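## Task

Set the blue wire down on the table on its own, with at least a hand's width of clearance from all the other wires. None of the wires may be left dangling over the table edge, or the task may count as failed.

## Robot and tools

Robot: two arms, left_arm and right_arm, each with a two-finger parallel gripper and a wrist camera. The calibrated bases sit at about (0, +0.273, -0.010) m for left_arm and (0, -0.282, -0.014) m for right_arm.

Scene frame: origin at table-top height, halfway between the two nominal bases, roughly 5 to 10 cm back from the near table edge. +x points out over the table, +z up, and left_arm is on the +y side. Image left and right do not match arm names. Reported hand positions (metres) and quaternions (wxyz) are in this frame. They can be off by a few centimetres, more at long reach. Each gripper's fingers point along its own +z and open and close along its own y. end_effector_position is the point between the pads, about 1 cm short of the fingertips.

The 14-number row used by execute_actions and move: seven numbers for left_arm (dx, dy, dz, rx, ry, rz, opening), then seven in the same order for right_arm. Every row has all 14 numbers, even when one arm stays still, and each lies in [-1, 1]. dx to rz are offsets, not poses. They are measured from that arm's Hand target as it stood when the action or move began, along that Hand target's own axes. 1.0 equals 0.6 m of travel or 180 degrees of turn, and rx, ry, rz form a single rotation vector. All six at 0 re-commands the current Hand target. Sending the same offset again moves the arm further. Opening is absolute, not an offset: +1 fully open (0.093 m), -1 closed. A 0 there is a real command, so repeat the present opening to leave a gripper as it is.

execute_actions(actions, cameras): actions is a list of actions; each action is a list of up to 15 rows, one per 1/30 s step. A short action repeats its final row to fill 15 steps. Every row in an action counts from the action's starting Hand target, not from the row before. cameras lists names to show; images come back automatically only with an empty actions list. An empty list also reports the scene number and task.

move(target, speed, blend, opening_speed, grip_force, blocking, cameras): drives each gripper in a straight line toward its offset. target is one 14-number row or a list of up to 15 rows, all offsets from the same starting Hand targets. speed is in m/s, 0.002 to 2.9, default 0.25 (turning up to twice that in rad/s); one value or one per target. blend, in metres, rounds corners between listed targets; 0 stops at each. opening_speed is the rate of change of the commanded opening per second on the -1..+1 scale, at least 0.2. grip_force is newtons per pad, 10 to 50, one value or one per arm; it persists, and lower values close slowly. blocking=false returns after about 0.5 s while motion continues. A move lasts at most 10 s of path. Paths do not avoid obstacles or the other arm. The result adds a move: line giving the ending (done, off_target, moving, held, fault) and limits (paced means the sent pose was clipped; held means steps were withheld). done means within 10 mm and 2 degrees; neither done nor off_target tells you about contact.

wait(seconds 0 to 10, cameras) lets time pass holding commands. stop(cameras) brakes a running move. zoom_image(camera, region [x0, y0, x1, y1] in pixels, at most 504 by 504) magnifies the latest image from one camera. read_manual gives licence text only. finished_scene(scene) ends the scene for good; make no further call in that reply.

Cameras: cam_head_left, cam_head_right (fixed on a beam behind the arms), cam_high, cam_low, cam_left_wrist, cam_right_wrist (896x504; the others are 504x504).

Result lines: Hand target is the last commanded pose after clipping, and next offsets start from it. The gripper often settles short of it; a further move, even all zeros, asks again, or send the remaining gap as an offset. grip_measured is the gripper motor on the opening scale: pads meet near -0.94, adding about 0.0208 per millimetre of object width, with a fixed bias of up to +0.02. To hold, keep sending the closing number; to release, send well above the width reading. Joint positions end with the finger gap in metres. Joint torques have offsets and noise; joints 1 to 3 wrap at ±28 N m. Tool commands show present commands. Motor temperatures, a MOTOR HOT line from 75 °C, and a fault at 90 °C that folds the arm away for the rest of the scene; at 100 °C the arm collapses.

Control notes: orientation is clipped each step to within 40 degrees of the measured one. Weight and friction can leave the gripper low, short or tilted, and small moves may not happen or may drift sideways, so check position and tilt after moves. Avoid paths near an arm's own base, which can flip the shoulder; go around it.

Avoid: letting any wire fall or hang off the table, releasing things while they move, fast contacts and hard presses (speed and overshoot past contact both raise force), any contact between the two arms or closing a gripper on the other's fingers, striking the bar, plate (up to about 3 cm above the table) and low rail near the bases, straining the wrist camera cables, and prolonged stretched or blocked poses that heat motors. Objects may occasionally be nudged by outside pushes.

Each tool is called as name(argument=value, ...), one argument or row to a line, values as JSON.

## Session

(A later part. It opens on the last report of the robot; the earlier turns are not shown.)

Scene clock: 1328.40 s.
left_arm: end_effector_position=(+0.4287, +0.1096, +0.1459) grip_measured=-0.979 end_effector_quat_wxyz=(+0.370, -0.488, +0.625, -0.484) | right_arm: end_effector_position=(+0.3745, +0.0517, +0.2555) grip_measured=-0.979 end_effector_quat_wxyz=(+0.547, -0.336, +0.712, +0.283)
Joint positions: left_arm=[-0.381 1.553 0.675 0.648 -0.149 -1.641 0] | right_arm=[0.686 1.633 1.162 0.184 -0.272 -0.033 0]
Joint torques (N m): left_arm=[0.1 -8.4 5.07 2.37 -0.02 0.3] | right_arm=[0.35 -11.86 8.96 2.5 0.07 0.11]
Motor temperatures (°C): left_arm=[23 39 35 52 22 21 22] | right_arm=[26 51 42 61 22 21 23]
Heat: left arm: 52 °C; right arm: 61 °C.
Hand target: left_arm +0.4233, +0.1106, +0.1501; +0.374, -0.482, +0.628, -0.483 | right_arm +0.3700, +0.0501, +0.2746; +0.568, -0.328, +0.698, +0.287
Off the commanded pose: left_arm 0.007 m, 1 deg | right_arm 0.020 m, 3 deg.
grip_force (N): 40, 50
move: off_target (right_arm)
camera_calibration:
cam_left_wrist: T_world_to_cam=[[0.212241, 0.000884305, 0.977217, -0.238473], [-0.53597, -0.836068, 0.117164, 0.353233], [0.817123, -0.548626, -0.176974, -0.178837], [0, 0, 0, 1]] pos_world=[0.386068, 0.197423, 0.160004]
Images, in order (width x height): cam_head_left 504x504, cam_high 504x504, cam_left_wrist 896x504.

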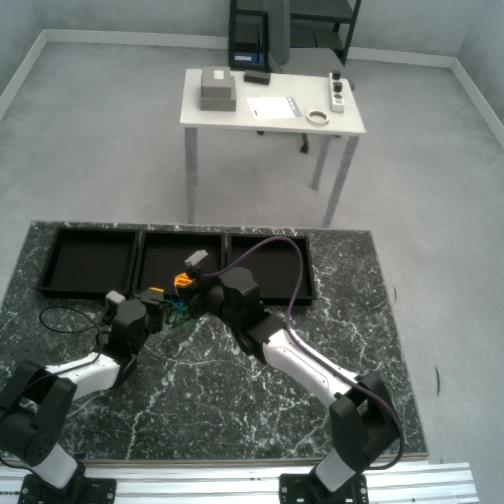

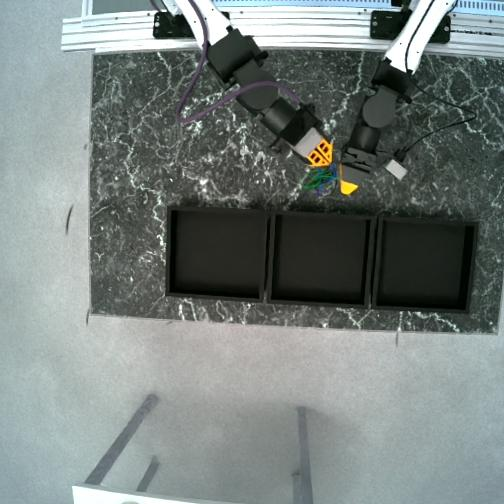

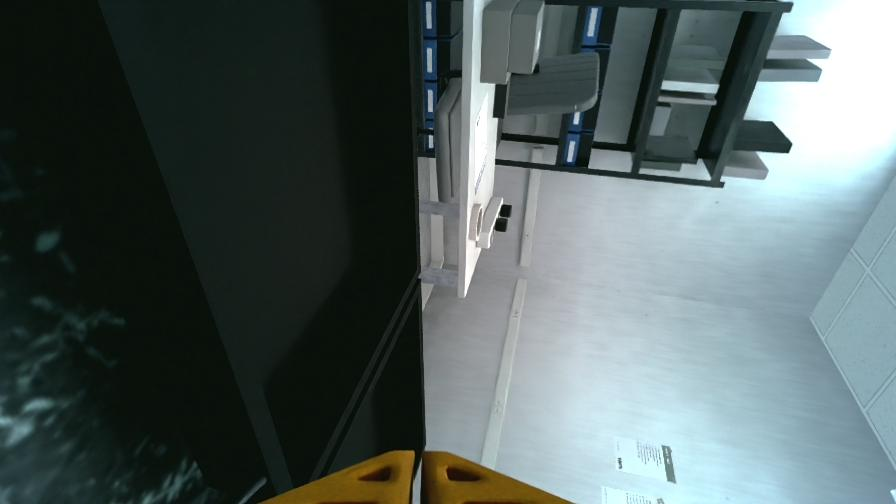

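move(
  target=[-0.129, -0.007, -0.037, 0, 0, 0, -1.0, 0, 0, 0, 0, 0, 0, -1.0],
  speed=0.06,
  cameras=["cam_left_wrist", "cam_head_left", "cam_high", "cam_right_wrist"],
)

zoom_image(
  camera="cam_high",
  region=[280, 120, 400, 230],
)

zoom_image(
  camera="cam_head_left",
  region=[110, 260, 200, 340],
)

Scene clock: 1354.53 s.
left_arm: end_effector_position=(+0.4284, +0.1886, +0.1577) grip_measured=-0.979 end_effector_quat_wxyz=(+0.371, -0.487, +0.624, -0.485) | right_arm: end_effector_position=(+0.3745, +0.0517, +0.2556) grip_measured=-0.979 end_effector_quat_wxyz=(+0.548, -0.336, +0.712, +0.283)
Joint positions: left_arm=[-0.107 1.439 0.613 0.602 0.119 -1.579 0] | right_arm=[0.686 1.633 1.162 0.185 -0.272 -0.033 0]
Joint torques (N m): left_arm=[0.94 -7.49 5.34 2.38 0.11 0.31] | right_arm=[0.36 -11.85 8.94 2.5 0.06 0.1]
Motor temperatures (°C): left_arm=[23 43 34 52 22 21 23] | right_arm=[26 51 41 61 22 21 23]
Heat: left arm: 52 °C; right arm: 61 °C.
Hand target: left_arm +0.4232, +0.1905, +0.1603; +0.374, -0.482, +0.628, -0.483 | right_arm +0.3700, +0.0501, +0.2746; +0.568, -0.328, +0.698, +0.287
Off the commanded pose: left_arm 0.006 m, 1 deg | right_arm 0.020 m, 3 deg.
grip_force (N): 40, 50
move: off_target (right_arm)
camera_calibration:
cam_left_wrist: T_world_to_cam=[[0.208974, 0.00197813, 0.977919, -0.249002], [-0.536767, -0.835664, 0.116393, 0.418144], [0.817442, -0.549238, -0.17357, -0.13382], [0, 0, 0, 1]] pos_world=[0.38587, 0.276421, 0.171607]
cam_right_wrist: T_world_to_cam=[[0.775646, -0.629229, -0.049437, -0.247026], [-0.453211, -0.500728, -0.737477, 0.418165], [0.439287, 0.594426, -0.673561, 0.0640876], [0, 0, 0, 1]] pos_world=[0.352968, 0.015856, 0.339342]
Images, in order (width x height): cam_head_left 504x504, cam_high 504x504, cam_left_wrist 896x504, cam_right_wrist 896x504.

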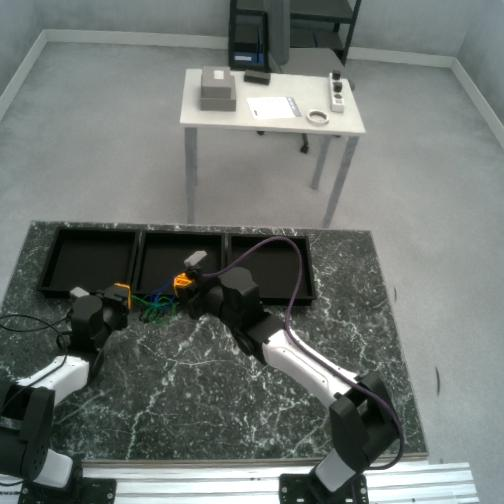

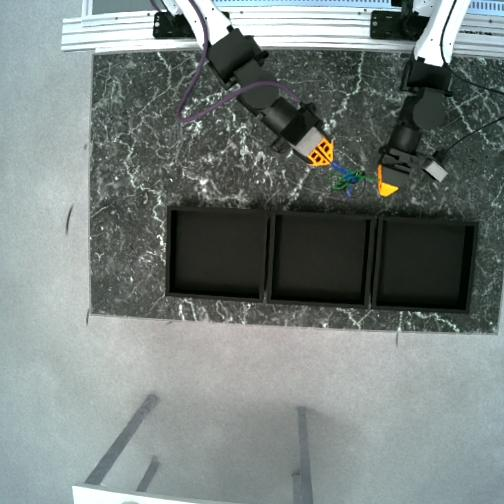

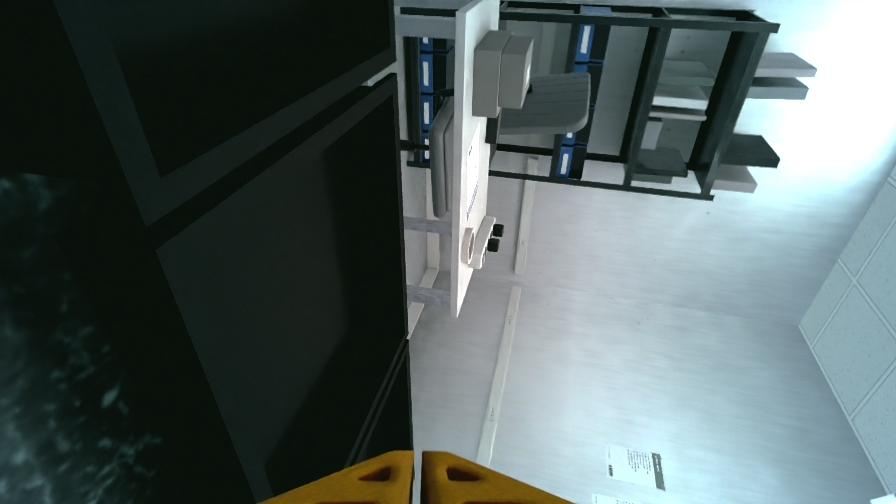

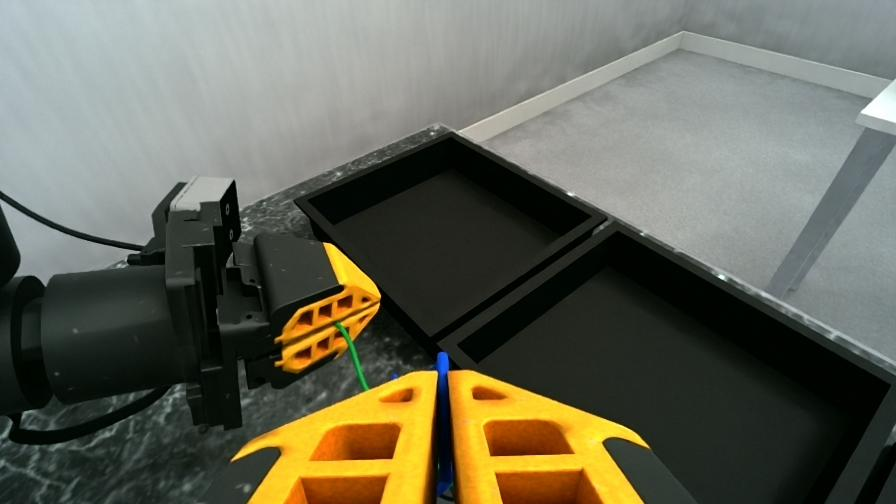

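Scaled by 4.200.

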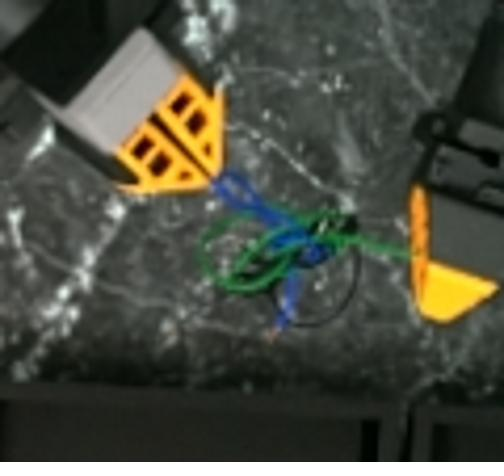

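Scaled by 5.600.

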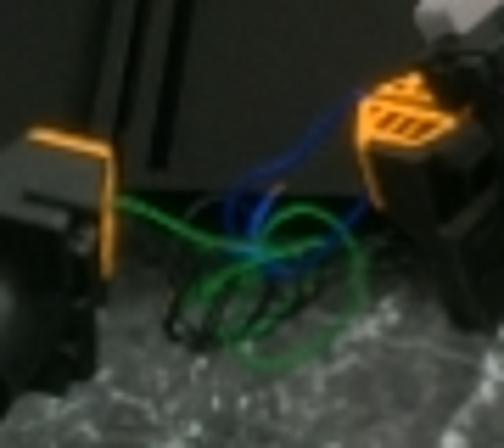

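move(
  target=[-0.193, -0.01, -0.05, 0, 0, 0, -1.0, 0, 0, 0, 0, 0, 0, -1.0],
  speed=0.08,
  cameras=["cam_head_left", "cam_high", "cam_right_wrist"],
)

zoom_image(
  camera="cam_high",
  region=[300, 120, 460, 230],
)

zoom_image(
  camera="cam_head_left",
  region=[70, 260, 200, 360],
)

Scene clock: 1368.30 s.
left_arm: end_effector_position=(+0.4224, +0.3050, +0.1729) grip_measured=-0.979 end_effector_quat_wxyz=(+0.371, -0.484, +0.625, -0.488) | right_arm: end_effector_position=(+0.3746, +0.0517, +0.2557) grip_measured=-0.979 end_effector_quat_wxyz=(+0.548, -0.336, +0.712, +0.283)
Joint positions: left_arm=[0.335 1.424 0.659 0.507 0.556 -1.466 0] | right_arm=[0.686 1.633 1.162 0.185 -0.272 -0.032 0]
Joint torques (N m): left_arm=[1.21 -4.21 8.27 2.24 0.12 0.32] | right_arm=[0.35 -11.85 8.96 2.49 0.07 0.1]
Motor temperatures (°C): left_arm=[23 45 34 52 22 21 23] | right_arm=[26 51 41 61 22 21 23]
Heat: left arm: 52 °C; right arm: 61 °C.
Hand target: left_arm +0.4262, +0.3095, +0.1741; +0.374, -0.482, +0.628, -0.482 | right_arm +0.3700, +0.0501, +0.2746; +0.568, -0.328, +0.698, +0.287
Off the commanded pose: left_arm 0.006 m, 1 deg | right_arm 0.020 m, 3 deg.
grip_force (N): 40, 50
move: off_target (right_arm)
camera_calibration:
cam_right_wrist: T_world_to_cam=[[0.775591, -0.629268, -0.0498054, -0.246881], [-0.453293, -0.500308, -0.737711, 0.418266], [0.439299, 0.594739, -0.673277, 0.0639822], [0, 0, 0, 1]] pos_world=[0.352968, 0.0158547, 0.339341]
Images, in order (width x height): cam_head_left 504x504, cam_high 504x504, cam_right_wrist 896x504.

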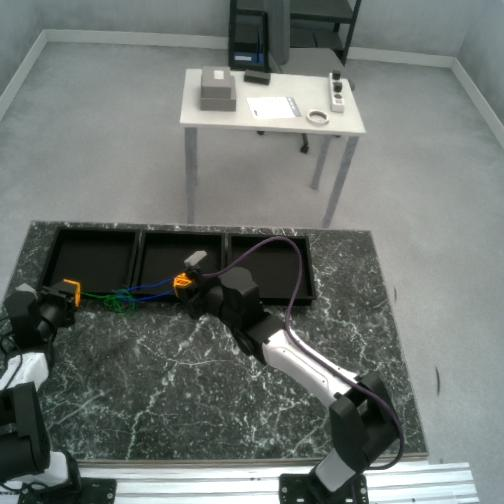

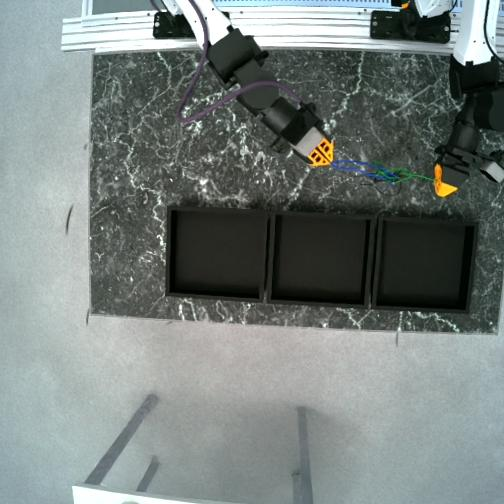

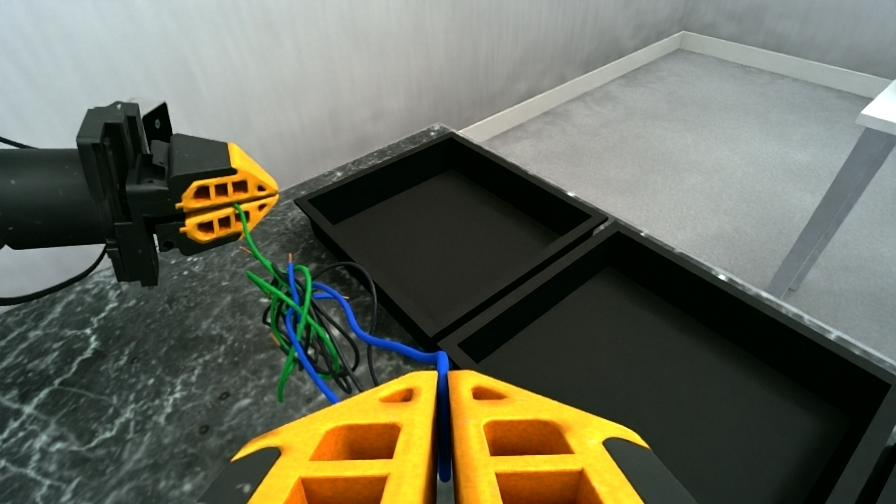

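Scaled by 3.150.

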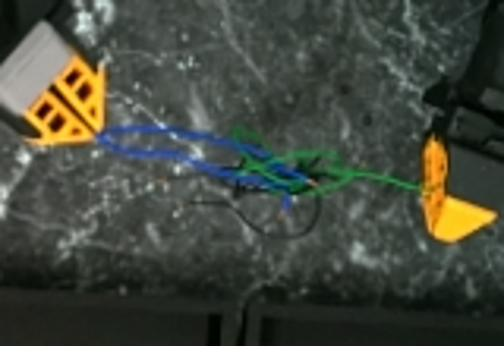

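Scaled by 3.877.

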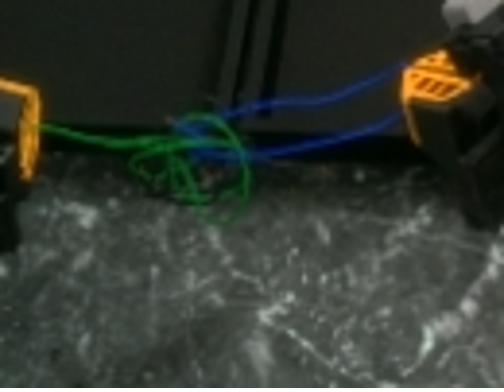

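move(
  target=[-0.0967, 0.0069, -0.0246, 0, 0, 0, -1.0, 0.0176, -0.0827, -0.1031, 0, 0, 0, -1.0],
  speed=0.06,
  cameras=["cam_head_left", "cam_high", "cam_right_wrist"],
)

zoom_image(
  camera="cam_right_wrist",
  region=[100, 150, 500, 420],
)

zoom_image(
  camera="cam_high",
  region=[300, 120, 460, 230],
)

Scene clock: 1385.40 s.
left_arm: end_effector_position=(+0.4216, +0.3532, +0.1774) grip_measured=-0.979 end_effector_quat_wxyz=(+0.362, -0.468, +0.632, -0.500) | right_arm: end_effector_position=(+0.3686, -0.0173, +0.2638) grip_measured=-0.979 end_effector_quat_wxyz=(+0.551, -0.334, +0.702, +0.304)
Joint positions: left_arm=[0.516 1.508 0.747 0.472 0.775 -1.399 0] | right_arm=[0.502 1.476 1.023 0.178 -0.48 -0.059 0]
Joint torques (N m): left_arm=[2.36 -4.14 8.31 2.14 -0.16 0.35] | right_arm=[-1.74 -10.44 9.06 2.12 0.09 -0.16]
Motor temperatures (°C): left_arm=[23 42 36 51 22 21 23] | right_arm=[26 51 41 61 22 21 23]
Heat: left arm: 51 °C; right arm: 61 °C.
Hand target: left_arm +0.4262, +0.3695, +0.1743; +0.374, -0.482, +0.628, -0.483 | right_arm +0.3701, -0.0300, +0.2747; +0.568, -0.328, +0.698, +0.287
Off the commanded pose: left_arm 0.017 m, 3 deg | right_arm 0.017 m, 3 deg.
grip_force (N): 40, 50
move: off_target (left_arm, right_arm)
camera_calibration:
cam_right_wrist: T_world_to_cam=[[0.791122, -0.607258, -0.0732284, -0.284456], [-0.440392, -0.482426, -0.757179, 0.387694], [0.424476, 0.63127, -0.64909, 0.113012], [0, 0, 0, 1]] pos_world=[0.347806, -0.0570457, 0.346079]
Images, in order (width x height): cam_head_left 504x504, cam_high 504x504, cam_right_wrist 896x504.

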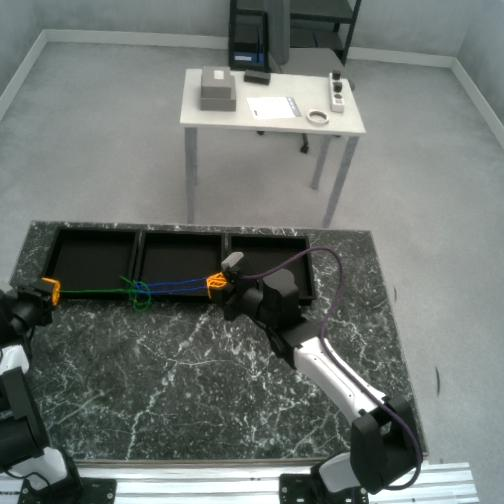

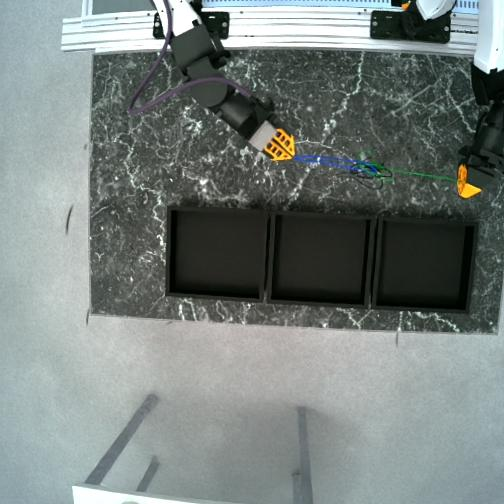

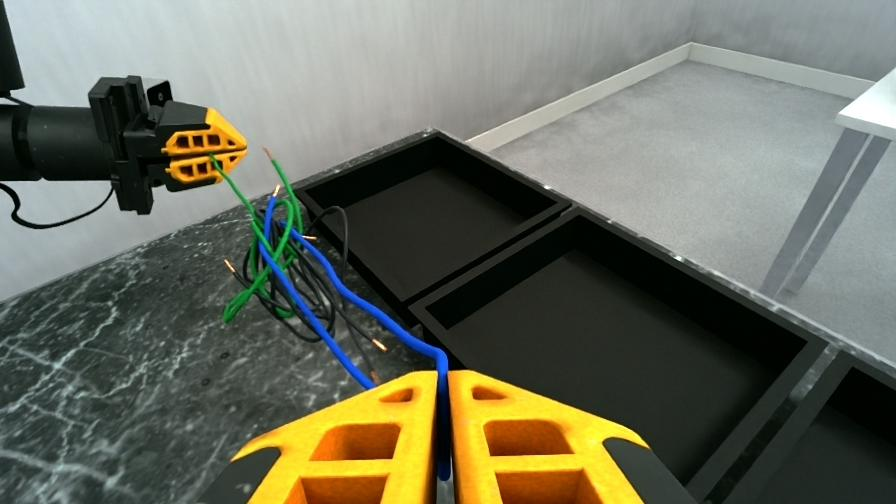

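Scaled by 1.260.

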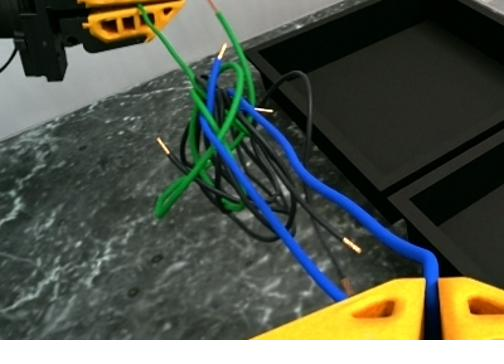

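Scaled by 3.150.

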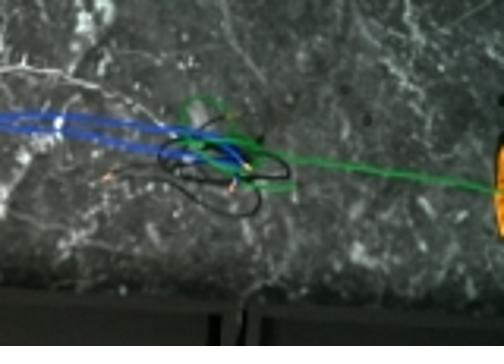

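move(
  target=[-0.0967, 0.0069, -0.0246, 0, 0, 0, -1.0, 0.0132, -0.062, -0.0773, 0, 0, 0, -1.0],
  speed=0.06,
  cameras=["cam_head_left", "cam_high", "cam_right_wrist"],
)

zoom_image(
  camera="cam_right_wrist",
  region=[100, 100, 500, 420],
)

zoom_image(
  camera="cam_high",
  region=[280, 120, 490, 230],
)

Scene clock: 1399.80 s.
left_arm: end_effector_position=(+0.4113, +0.3696, +0.1844) grip_measured=-0.979 end_effector_quat_wxyz=(+0.310, -0.416, +0.655, -0.549) | right_arm: end_effector_position=(+0.3488, -0.0527, +0.2573) grip_measured=-0.980 end_effector_quat_wxyz=(+0.520, -0.365, +0.689, +0.348)
Joint positions: left_arm=[0.641 1.594 0.855 0.379 1.077 -1.319 0] | right_arm=[0.362 1.405 0.964 0.103 -0.735 -0.116 0]
Joint torques (N m): left_arm=[6.93 -4.03 8.61 2.07 -1.37 0.39] | right_arm=[-5.7 -11.15 9.35 2.1 0.69 -0.2]
Motor temperatures (°C): left_arm=[23 41 36 50 22 21 23] | right_arm=[26 50 41 57 22 21 23]
Heat: left arm: 50 °C; right arm: 57 °C.
Hand target: left_arm +0.4261, +0.4295, +0.1743; +0.374, -0.482, +0.628, -0.483 | right_arm +0.3701, -0.0900, +0.2746; +0.568, -0.328, +0.698, +0.288
Off the commanded pose: left_arm 0.063 m, 13 deg | right_arm 0.046 m, 10 deg.
grip_force (N): 40, 50
move: off_target (left_arm, right_arm)
camera_calibration:
cam_right_wrist: T_world_to_cam=[[0.853662, -0.508223, -0.113886, -0.296956], [-0.410284, -0.521508, -0.748129, 0.34207], [0.320824, 0.685375, -0.653707, 0.179681], [0, 0, 0, 1]] pos_world=[0.3362, -0.0956768, 0.339551]
Images, in order (width x height): cam_head_left 504x504, cam_high 504x504, cam_right_wrist 896x504.

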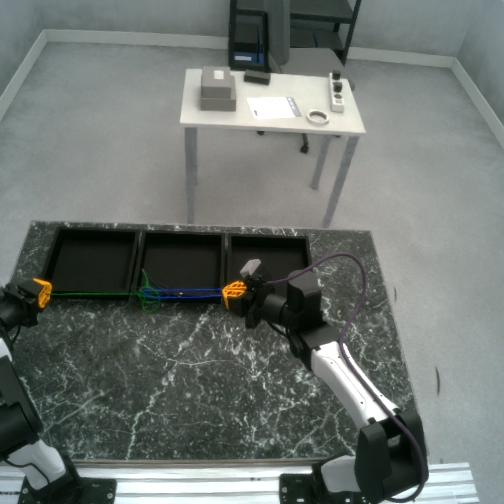

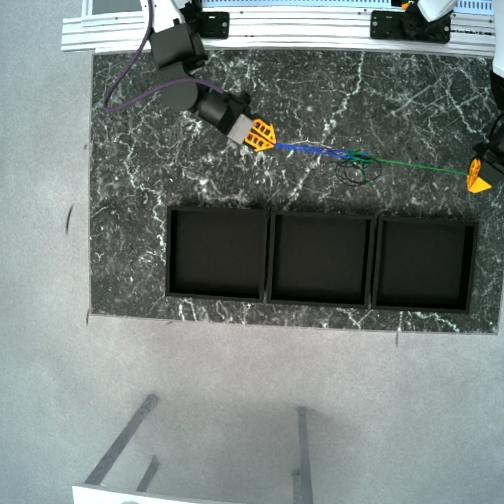

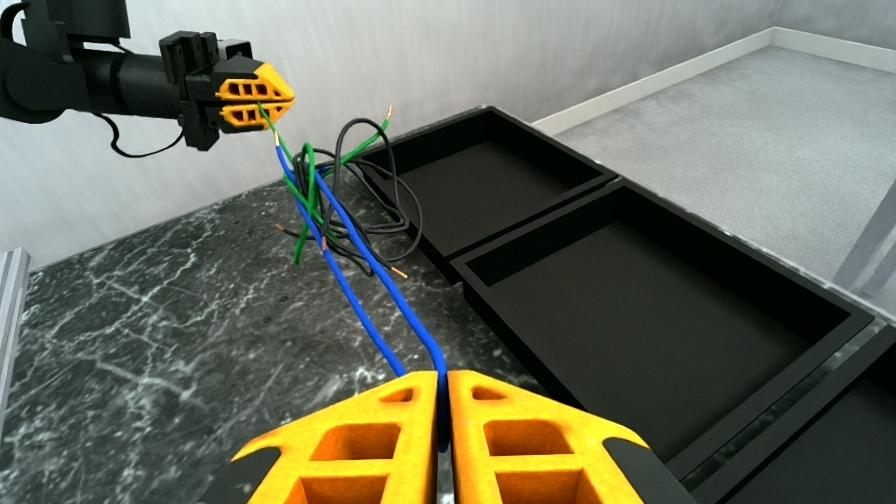

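Scaled by 1.260.

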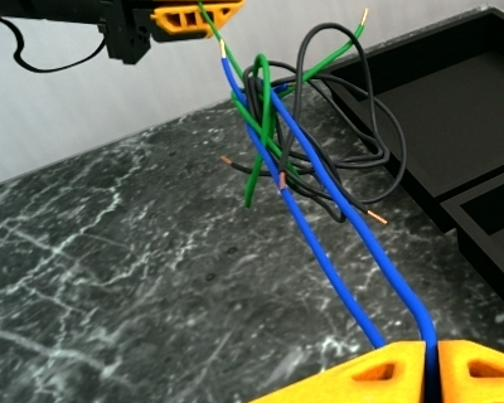

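Scaled by 2.400.

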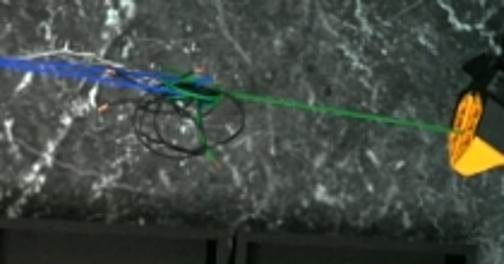

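zoom_image(
  camera="cam_right_wrist",
  region=[240, 80, 420, 290],
)

zoom_image(
  camera="cam_head_left",
  region=[120, 260, 200, 330],
)

Scaled by 2.400.

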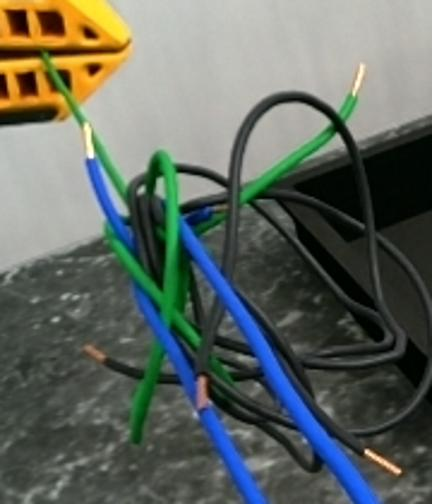

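Scaled by 6.300.

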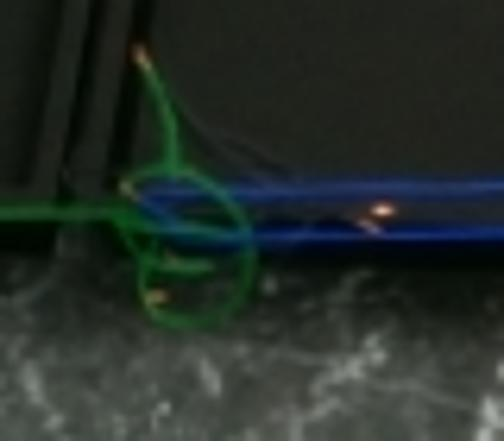

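move(
  target=[0, 0, 0, 0, 0, 0, -1.0, 0.0088, -0.0413, -0.0515, 0, 0, 0, -1.0],
  speed=0.04,
  cameras=["cam_head_left", "cam_right_wrist"],
)

zoom_image(
  camera="cam_right_wrist",
  region=[220, 50, 480, 290],
)

Scene clock: 1463.60 s.
left_arm: end_effector_position=(+0.4046, +0.3618, +0.1854) grip_measured=-0.979 end_effector_quat_wxyz=(+0.287, -0.401, +0.659, -0.567) | right_arm: end_effector_position=(+0.3430, -0.0843, +0.2580) grip_measured=-0.980 end_effector_quat_wxyz=(+0.511, -0.372, +0.683, +0.366)
Joint positions: left_arm=[0.648 1.594 0.855 0.358 1.148 -1.313 0] | right_arm=[0.244 1.375 0.953 0.034 -0.891 -0.17 0]
Joint torques (N m): left_arm=[7.28 -4.78 8.21 2.02 -1.88 0.39] | right_arm=[-7.41 -10.89 9.48 2.08 0.85 -0.2]
Motor temperatures (°C): left_arm=[26 39 38 50 26 22 23] | right_arm=[28 49 38 51 23 21 23]
Heat: left arm: 50 °C; right arm: 51 °C.
Hand target: left_arm +0.4262, +0.4295, +0.1743; +0.374, -0.482, +0.628, -0.483 | right_arm +0.3701, -0.1298, +0.2745; +0.568, -0.328, +0.698, +0.288
Off the commanded pose: left_arm 0.072 m, 17 deg | right_arm 0.056 m, 12 deg.
grip_force (N): 40, 50
move: off_target (left_arm, right_arm)
camera_calibration:
cam_right_wrist: T_world_to_cam=[[0.872096, -0.470689, -0.133796, -0.305988], [-0.399057, -0.525858, -0.75115, 0.320296], [0.2832, 0.708467, -0.64643, 0.216681], [0, 0, 0, 1]] pos_world=[0.333303, -0.129106, 0.33972]
Images, in order (width x height): cam_head_left 504x504, cam_right_wrist 896x504.

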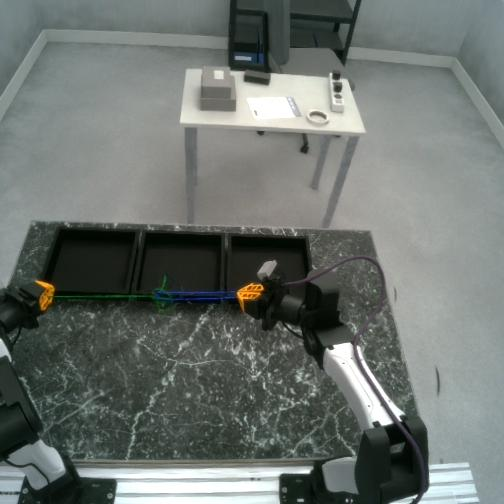

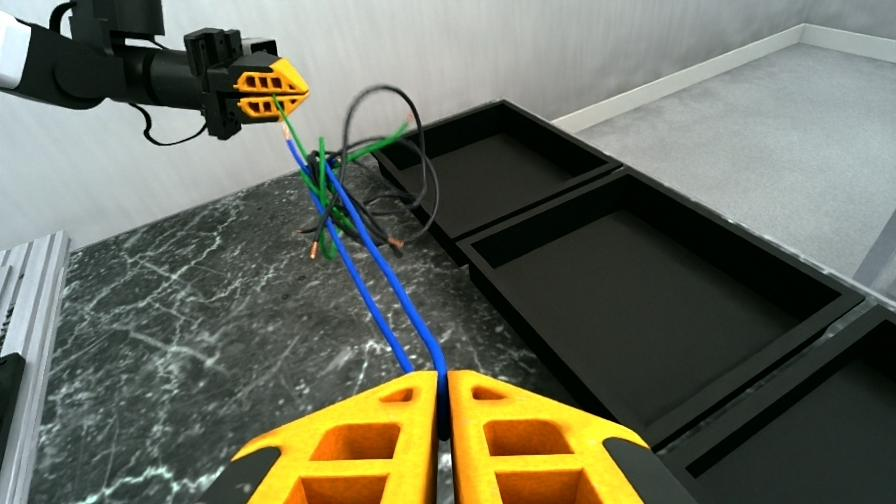

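Scaled by 1.938.

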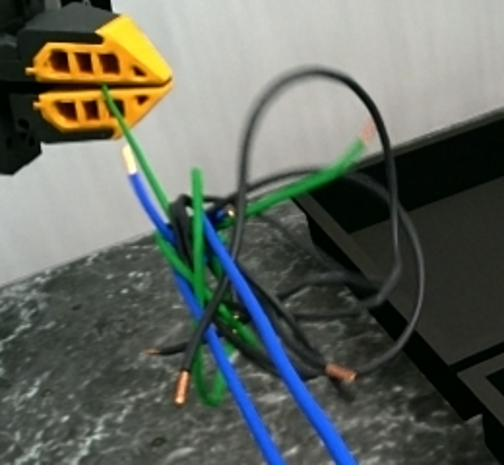

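move(
  target=[0, 0, 0, 0, 0, 0, -1.0, 0.0066, -0.031, -0.0387, 0, 0, 0, -1.0],
  speed=0.04,
  cameras=["cam_head_left", "cam_right_wrist"],
)

zoom_image(
  camera="cam_right_wrist",
  region=[220, 50, 480, 290],
)

Scene clock: 1476.60 s.
left_arm: end_effector_position=(+0.3948, +0.3455, +0.1886) grip_measured=-0.979 end_effector_quat_wxyz=(+0.252, -0.376, +0.666, -0.593) | right_arm: end_effector_position=(+0.3330, -0.1025, +0.2555) grip_measured=-0.980 end_effector_quat_wxyz=(+0.497, -0.381, +0.675, +0.390)
Joint positions: left_arm=[0.644 1.586 0.855 0.318 1.244 -1.299 0] | right_arm=[0.166 1.363 0.947 -0.037 -1.019 -0.224 0]
Joint torques (N m): left_arm=[9.55 -5.5 7.6 2.12 -2.48 0.39] | right_arm=[-9.91 -10.97 10.51 2.02 1.02 -0.21]
Heat: left arm: 49 °C; right arm: 52 °C.
Hand target: left_arm +0.4262, +0.4294, +0.1741; +0.374, -0.482, +0.628, -0.483 | right_arm +0.3701, -0.1599, +0.2745; +0.568, -0.328, +0.698, +0.288
Off the commanded pose: left_arm 0.091 m, 23 deg | right_arm 0.071 m, 16 deg.
grip_force (N): 40, 50
move: off_target (left_arm, right_arm)
camera_calibration:
cam_right_wrist: T_world_to_cam=[[0.892454, -0.421149, -0.16174, -0.300705], [-0.387691, -0.532623, -0.752335, 0.300702], [0.230698, 0.73413, -0.638617, 0.248799], [0, 0, 0, 1]] pos_world=[0.327548, -0.149131, 0.33648]
Images, in order (width x height): cam_head_left 504x504, cam_right_wrist 896x504.

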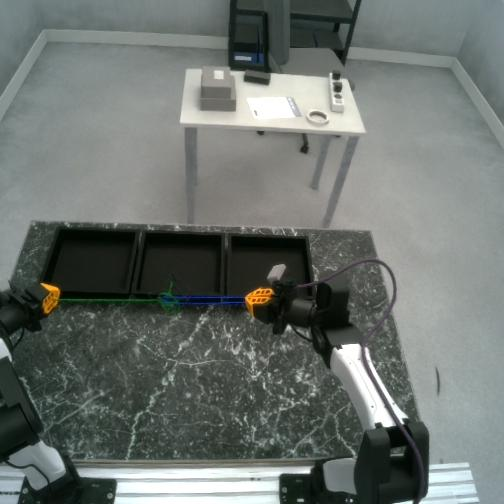

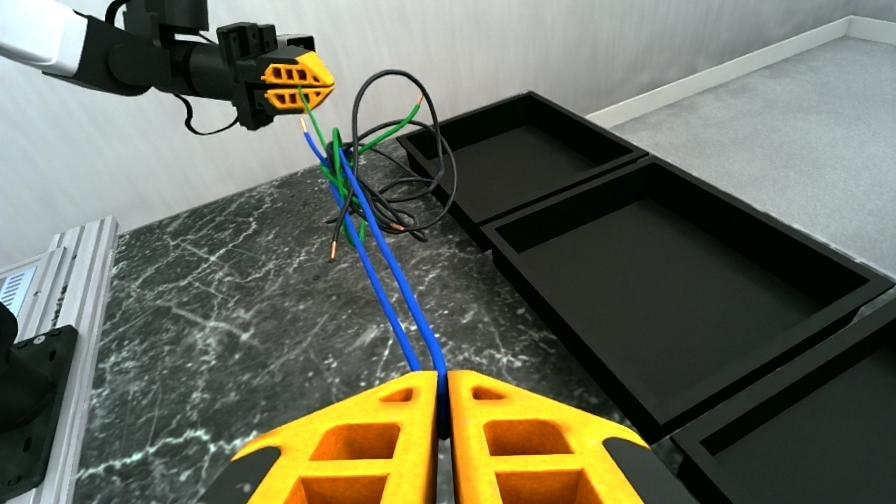

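Scaled by 1.938.

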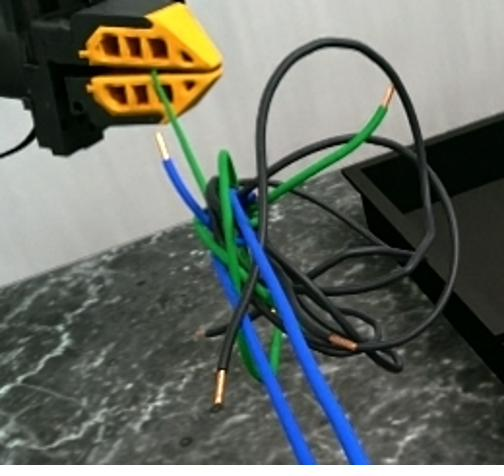

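move(
  target=[0.2363, 0.083, -0.0315, 0, 0, 0, -1.0, 0.1723, 0.1607, 0.1377, 0, 0, 0, -1.0],
  speed=0.1,
  cameras=["cam_head_left", "cam_high", "cam_right_wrist", "cam_left_wrist"],
)

zoom_image(
  camera="cam_right_wrist",
  region=[200, 100, 600, 400],
)

zoom_image(
  camera="cam_head_left",
  region=[100, 270, 240, 370],
)

Scene clock: 1516.83 s.
left_arm: end_effector_position=(+0.3618, +0.3000, +0.1267) grip_measured=-0.979 end_effector_quat_wxyz=(+0.367, -0.479, +0.635, -0.482) | right_arm: end_effector_position=(+0.3286, -0.0510, +0.1636) grip_measured=-0.980 end_effector_quat_wxyz=(+0.567, -0.333, +0.696, +0.288)
Joint positions: left_arm=[0.396 1.304 0.366 0.646 0.624 -1.419 0] | right_arm=[0.467 1.438 0.537 0.646 -0.485 -0.087 0]
Joint torques (N m): left_arm=[-0.02 -5.31 4.98 2.51 -0.06 -0.04] | right_arm=[0.32 -4.48 8.01 2.42 0.05 0.09]
Motor temperatures (°C): left_arm=[29 40 38 48 34 22 23] | right_arm=[33 49 39 52 24 21 23]
Heat: left arm: 48 °C; right arm: 52 °C.
Hand target: left_arm +0.3602, +0.3004, +0.1303; +0.374, -0.482, +0.628, -0.483 | right_arm +0.3300, -0.0497, +0.1601; +0.568, -0.328, +0.698, +0.288
Off the commanded pose: left_arm 0.004 m, 1 deg | right_arm 0.004 m, 1 deg.
grip_force (N): 40, 50
move: done
camera_calibration:
cam_left_wrist: T_world_to_cam=[[0.217595, -0.0184272, 0.975865, -0.201636], [-0.554988, -0.824795, 0.108174, 0.483485], [0.802895, -0.565132, -0.189698, -0.0114188], [0, 0, 0, 1]] pos_world=[0.321371, 0.388607, 0.142303]
cam_right_wrist: T_world_to_cam=[[0.778003, -0.627051, -0.0389603, -0.282904], [-0.42267, -0.476523, -0.770893, 0.274653], [0.464824, 0.616225, -0.635771, 0.069957], [0, 0, 0, 1]] pos_world=[0.30367, -0.0896262, 0.245183]
Images, in order (width x height): cam_head_left 504x504, cam_high 504x504, cam_left_wrist 896x504, cam_right_wrist 896x504.

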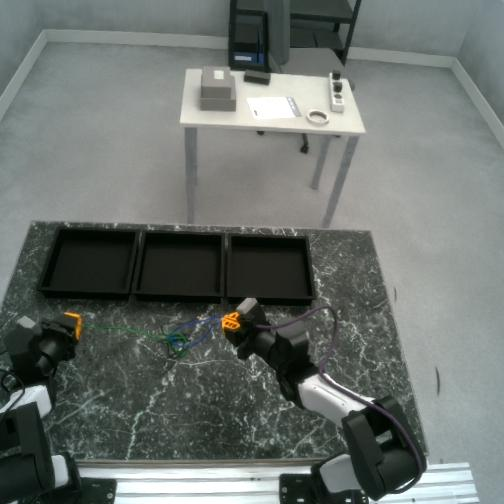

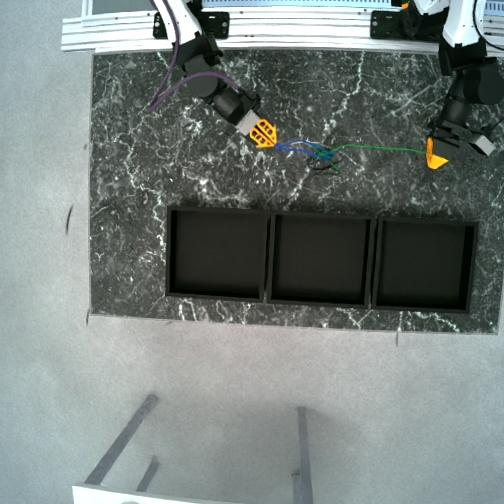

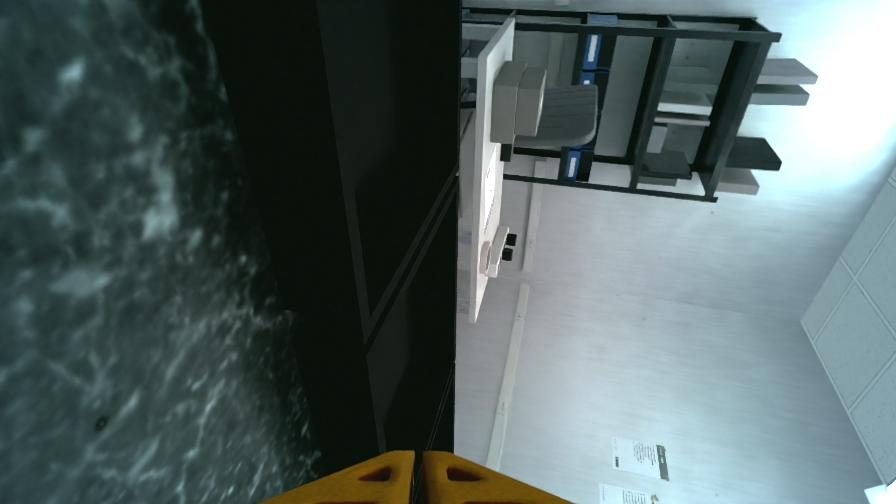

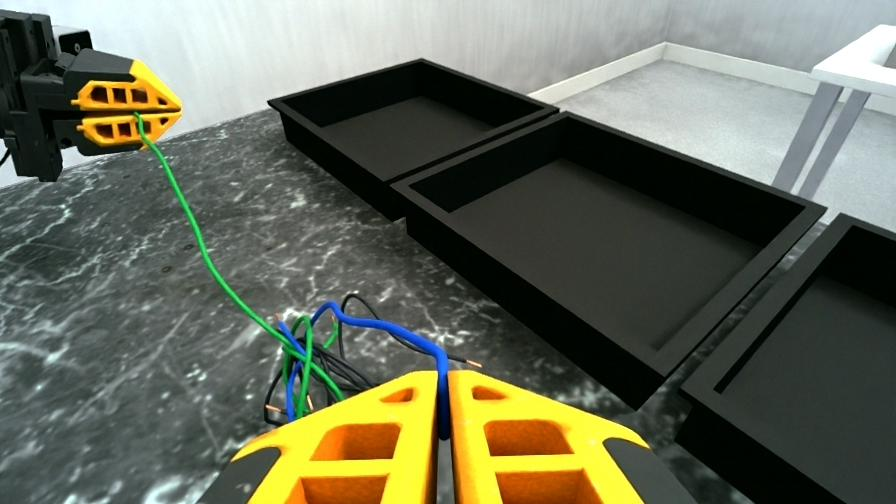

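Scaled by 1.260.

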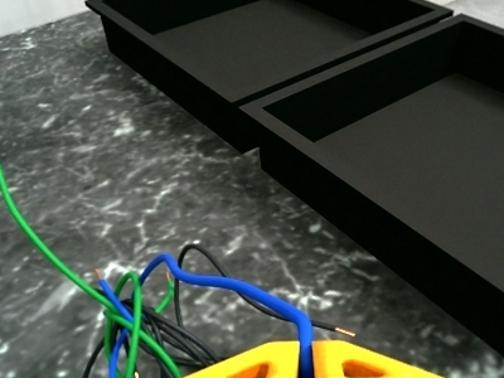

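Scaled by 3.600.

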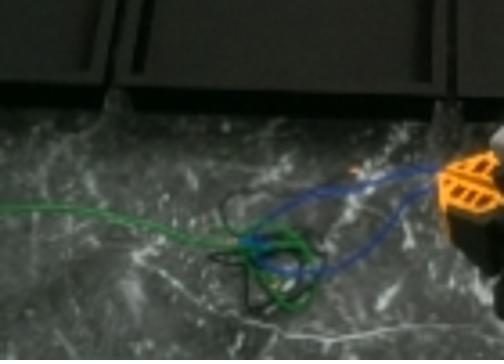

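move(
  target=[0, 0, 0, 0, 0, 0, -1.0, 0.013, -0.062, -0.0773, 0, 0, 0, -1.0],
  speed=0.08,
  cameras=["cam_head_left", "cam_right_wrist"],
)

zoom_image(
  camera="cam_right_wrist",
  region=[200, 150, 500, 400],
)

zoom_image(
  camera="cam_head_left",
  region=[130, 280, 250, 370],
)

Scene clock: 1546.67 s.
left_arm: end_effector_position=(+0.3618, +0.3001, +0.1267) grip_measured=-0.979 end_effector_quat_wxyz=(+0.367, -0.480, +0.635, -0.482) | right_arm: end_effector_position=(+0.3326, -0.1075, +0.1564) grip_measured=-0.980 end_effector_quat_wxyz=(+0.563, -0.323, +0.702, +0.293)
Joint positions: left_arm=[0.396 1.304 0.366 0.646 0.623 -1.419 0] | right_arm=[0.248 1.389 0.486 0.604 -0.69 -0.135 0]
Joint torques (N m): left_arm=[-0.02 -5.3 4.98 2.53 -0.05 -0.03] | right_arm=[-0.69 -7.54 7.87 1.98 -0.14 -0.17]
Motor temperatures (°C): left_arm=[25 41 36 52 28 21 23] | right_arm=[30 43 37 51 23 21 23]
Heat: left arm: 52 °C; right arm: 51 °C.
Hand target: left_arm +0.3602, +0.3004, +0.1303; +0.374, -0.482, +0.628, -0.483 | right_arm +0.3300, -0.1098, +0.1603; +0.568, -0.328, +0.698, +0.288
Off the commanded pose: left_arm 0.004 m, 1 deg | right_arm 0.005 m, 1 deg.
grip_force (N): 40, 50
move: done
camera_calibration:
cam_right_wrist: T_world_to_cam=[[0.770409, -0.634408, -0.0632262, -0.316194], [-0.444138, -0.462897, -0.767117, 0.251903], [0.457398, 0.619074, -0.638384, 0.101382], [0, 0, 0, 1]] pos_world=[0.309106, -0.146753, 0.237968]
Images, in order (width x height): cam_head_left 504x504, cam_right_wrist 896x504.

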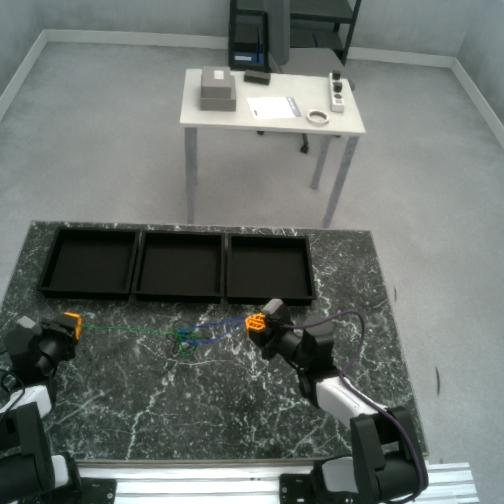

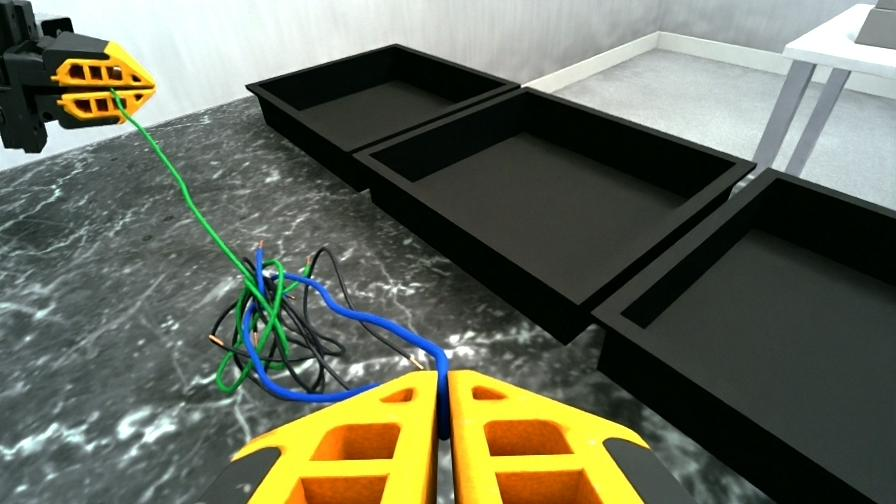

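Scaled by 1.680.

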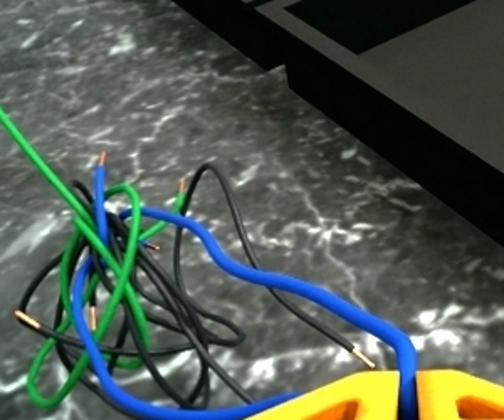

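Scaled by 4.200.

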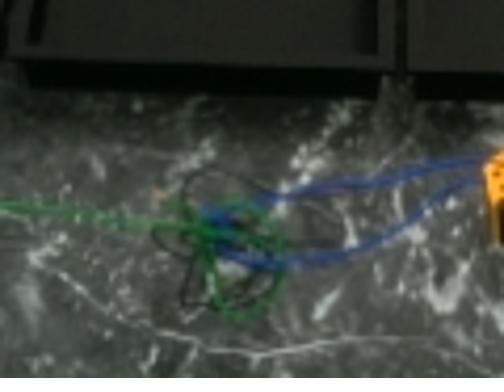

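move(
  target=[0.0967, 0.04, -0.0246, 0, 0, 0, -1.0, 0.0967, 0.0165, -0.0876, 0, 0, 0, -1.0],
  speed=0.08,
  cameras=["cam_head_left", "cam_right_wrist"],
)

zoom_image(
  camera="cam_right_wrist",
  region=[200, 100, 560, 400],
)

zoom_image(
  camera="cam_head_left",
  region=[110, 280, 270, 390],
)

Scene clock: 1581.20 s.
left_arm: end_effector_position=(+0.3271, +0.2481, +0.1084) grip_measured=-0.979 end_effector_quat_wxyz=(+0.367, -0.478, +0.636, -0.482) | right_arm: end_effector_position=(+0.2820, -0.1501, +0.1058) grip_measured=-0.980 end_effector_quat_wxyz=(+0.551, -0.318, +0.712, +0.298)
Joint positions: left_arm=[0.175 1.126 0.169 0.7 0.412 -1.483 0] | right_arm=[0.072 1.306 0.218 0.701 -0.856 -0.214 0]
Joint torques (N m): left_arm=[0.01 -3.59 5 2.62 -0.09 -0.04] | right_arm=[-0.77 -5.44 7.04 2.2 -0.23 -0.17]
Heat: left arm: 53 °C; right arm: 49 °C.
Hand target: left_arm +0.3256, +0.2497, +0.1104; +0.374, -0.482, +0.628, -0.483 | right_arm +0.2824, -0.1519, +0.1136; +0.568, -0.328, +0.698, +0.287
Off the commanded pose: left_arm 0.003 m, 1 deg | right_arm 0.008 m, 3 deg.
grip_force (N): 40, 50
move: off_target (right_arm)
camera_calibration:
cam_right_wrist: T_world_to_cam=[[0.768233, -0.634179, -0.0873782, -0.304292], [-0.46855, -0.464014, -0.751766, 0.175981], [0.436209, 0.618472, -0.653616, 0.12617], [0, 0, 0, 1]] pos_world=[0.261187, -0.189351, 0.188175]
Images, in order (width x height): cam_head_left 504x504, cam_right_wrist 896x504.

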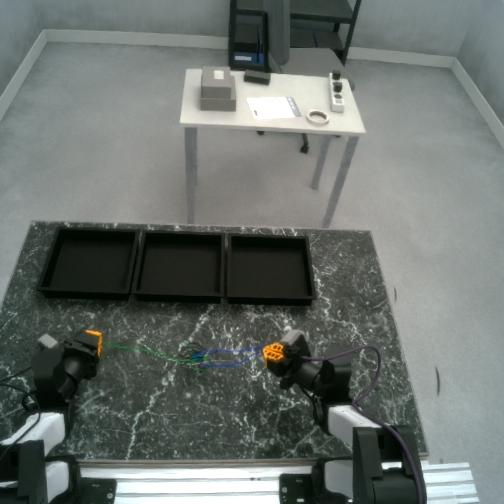

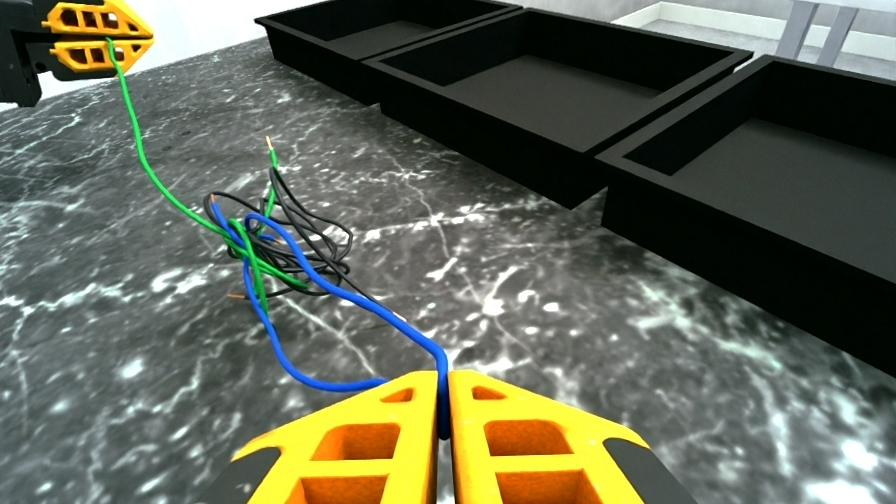

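Scaled by 1.400.

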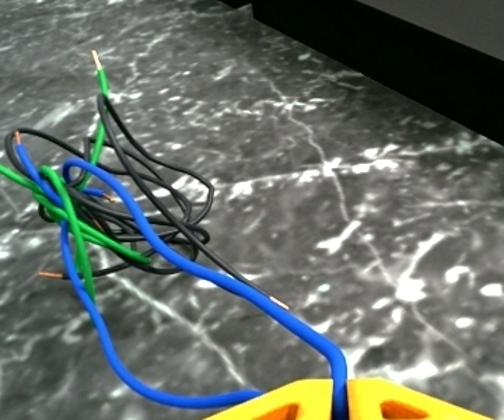

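Scaled by 3.150.

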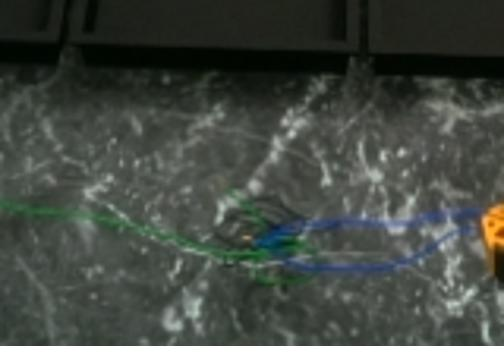

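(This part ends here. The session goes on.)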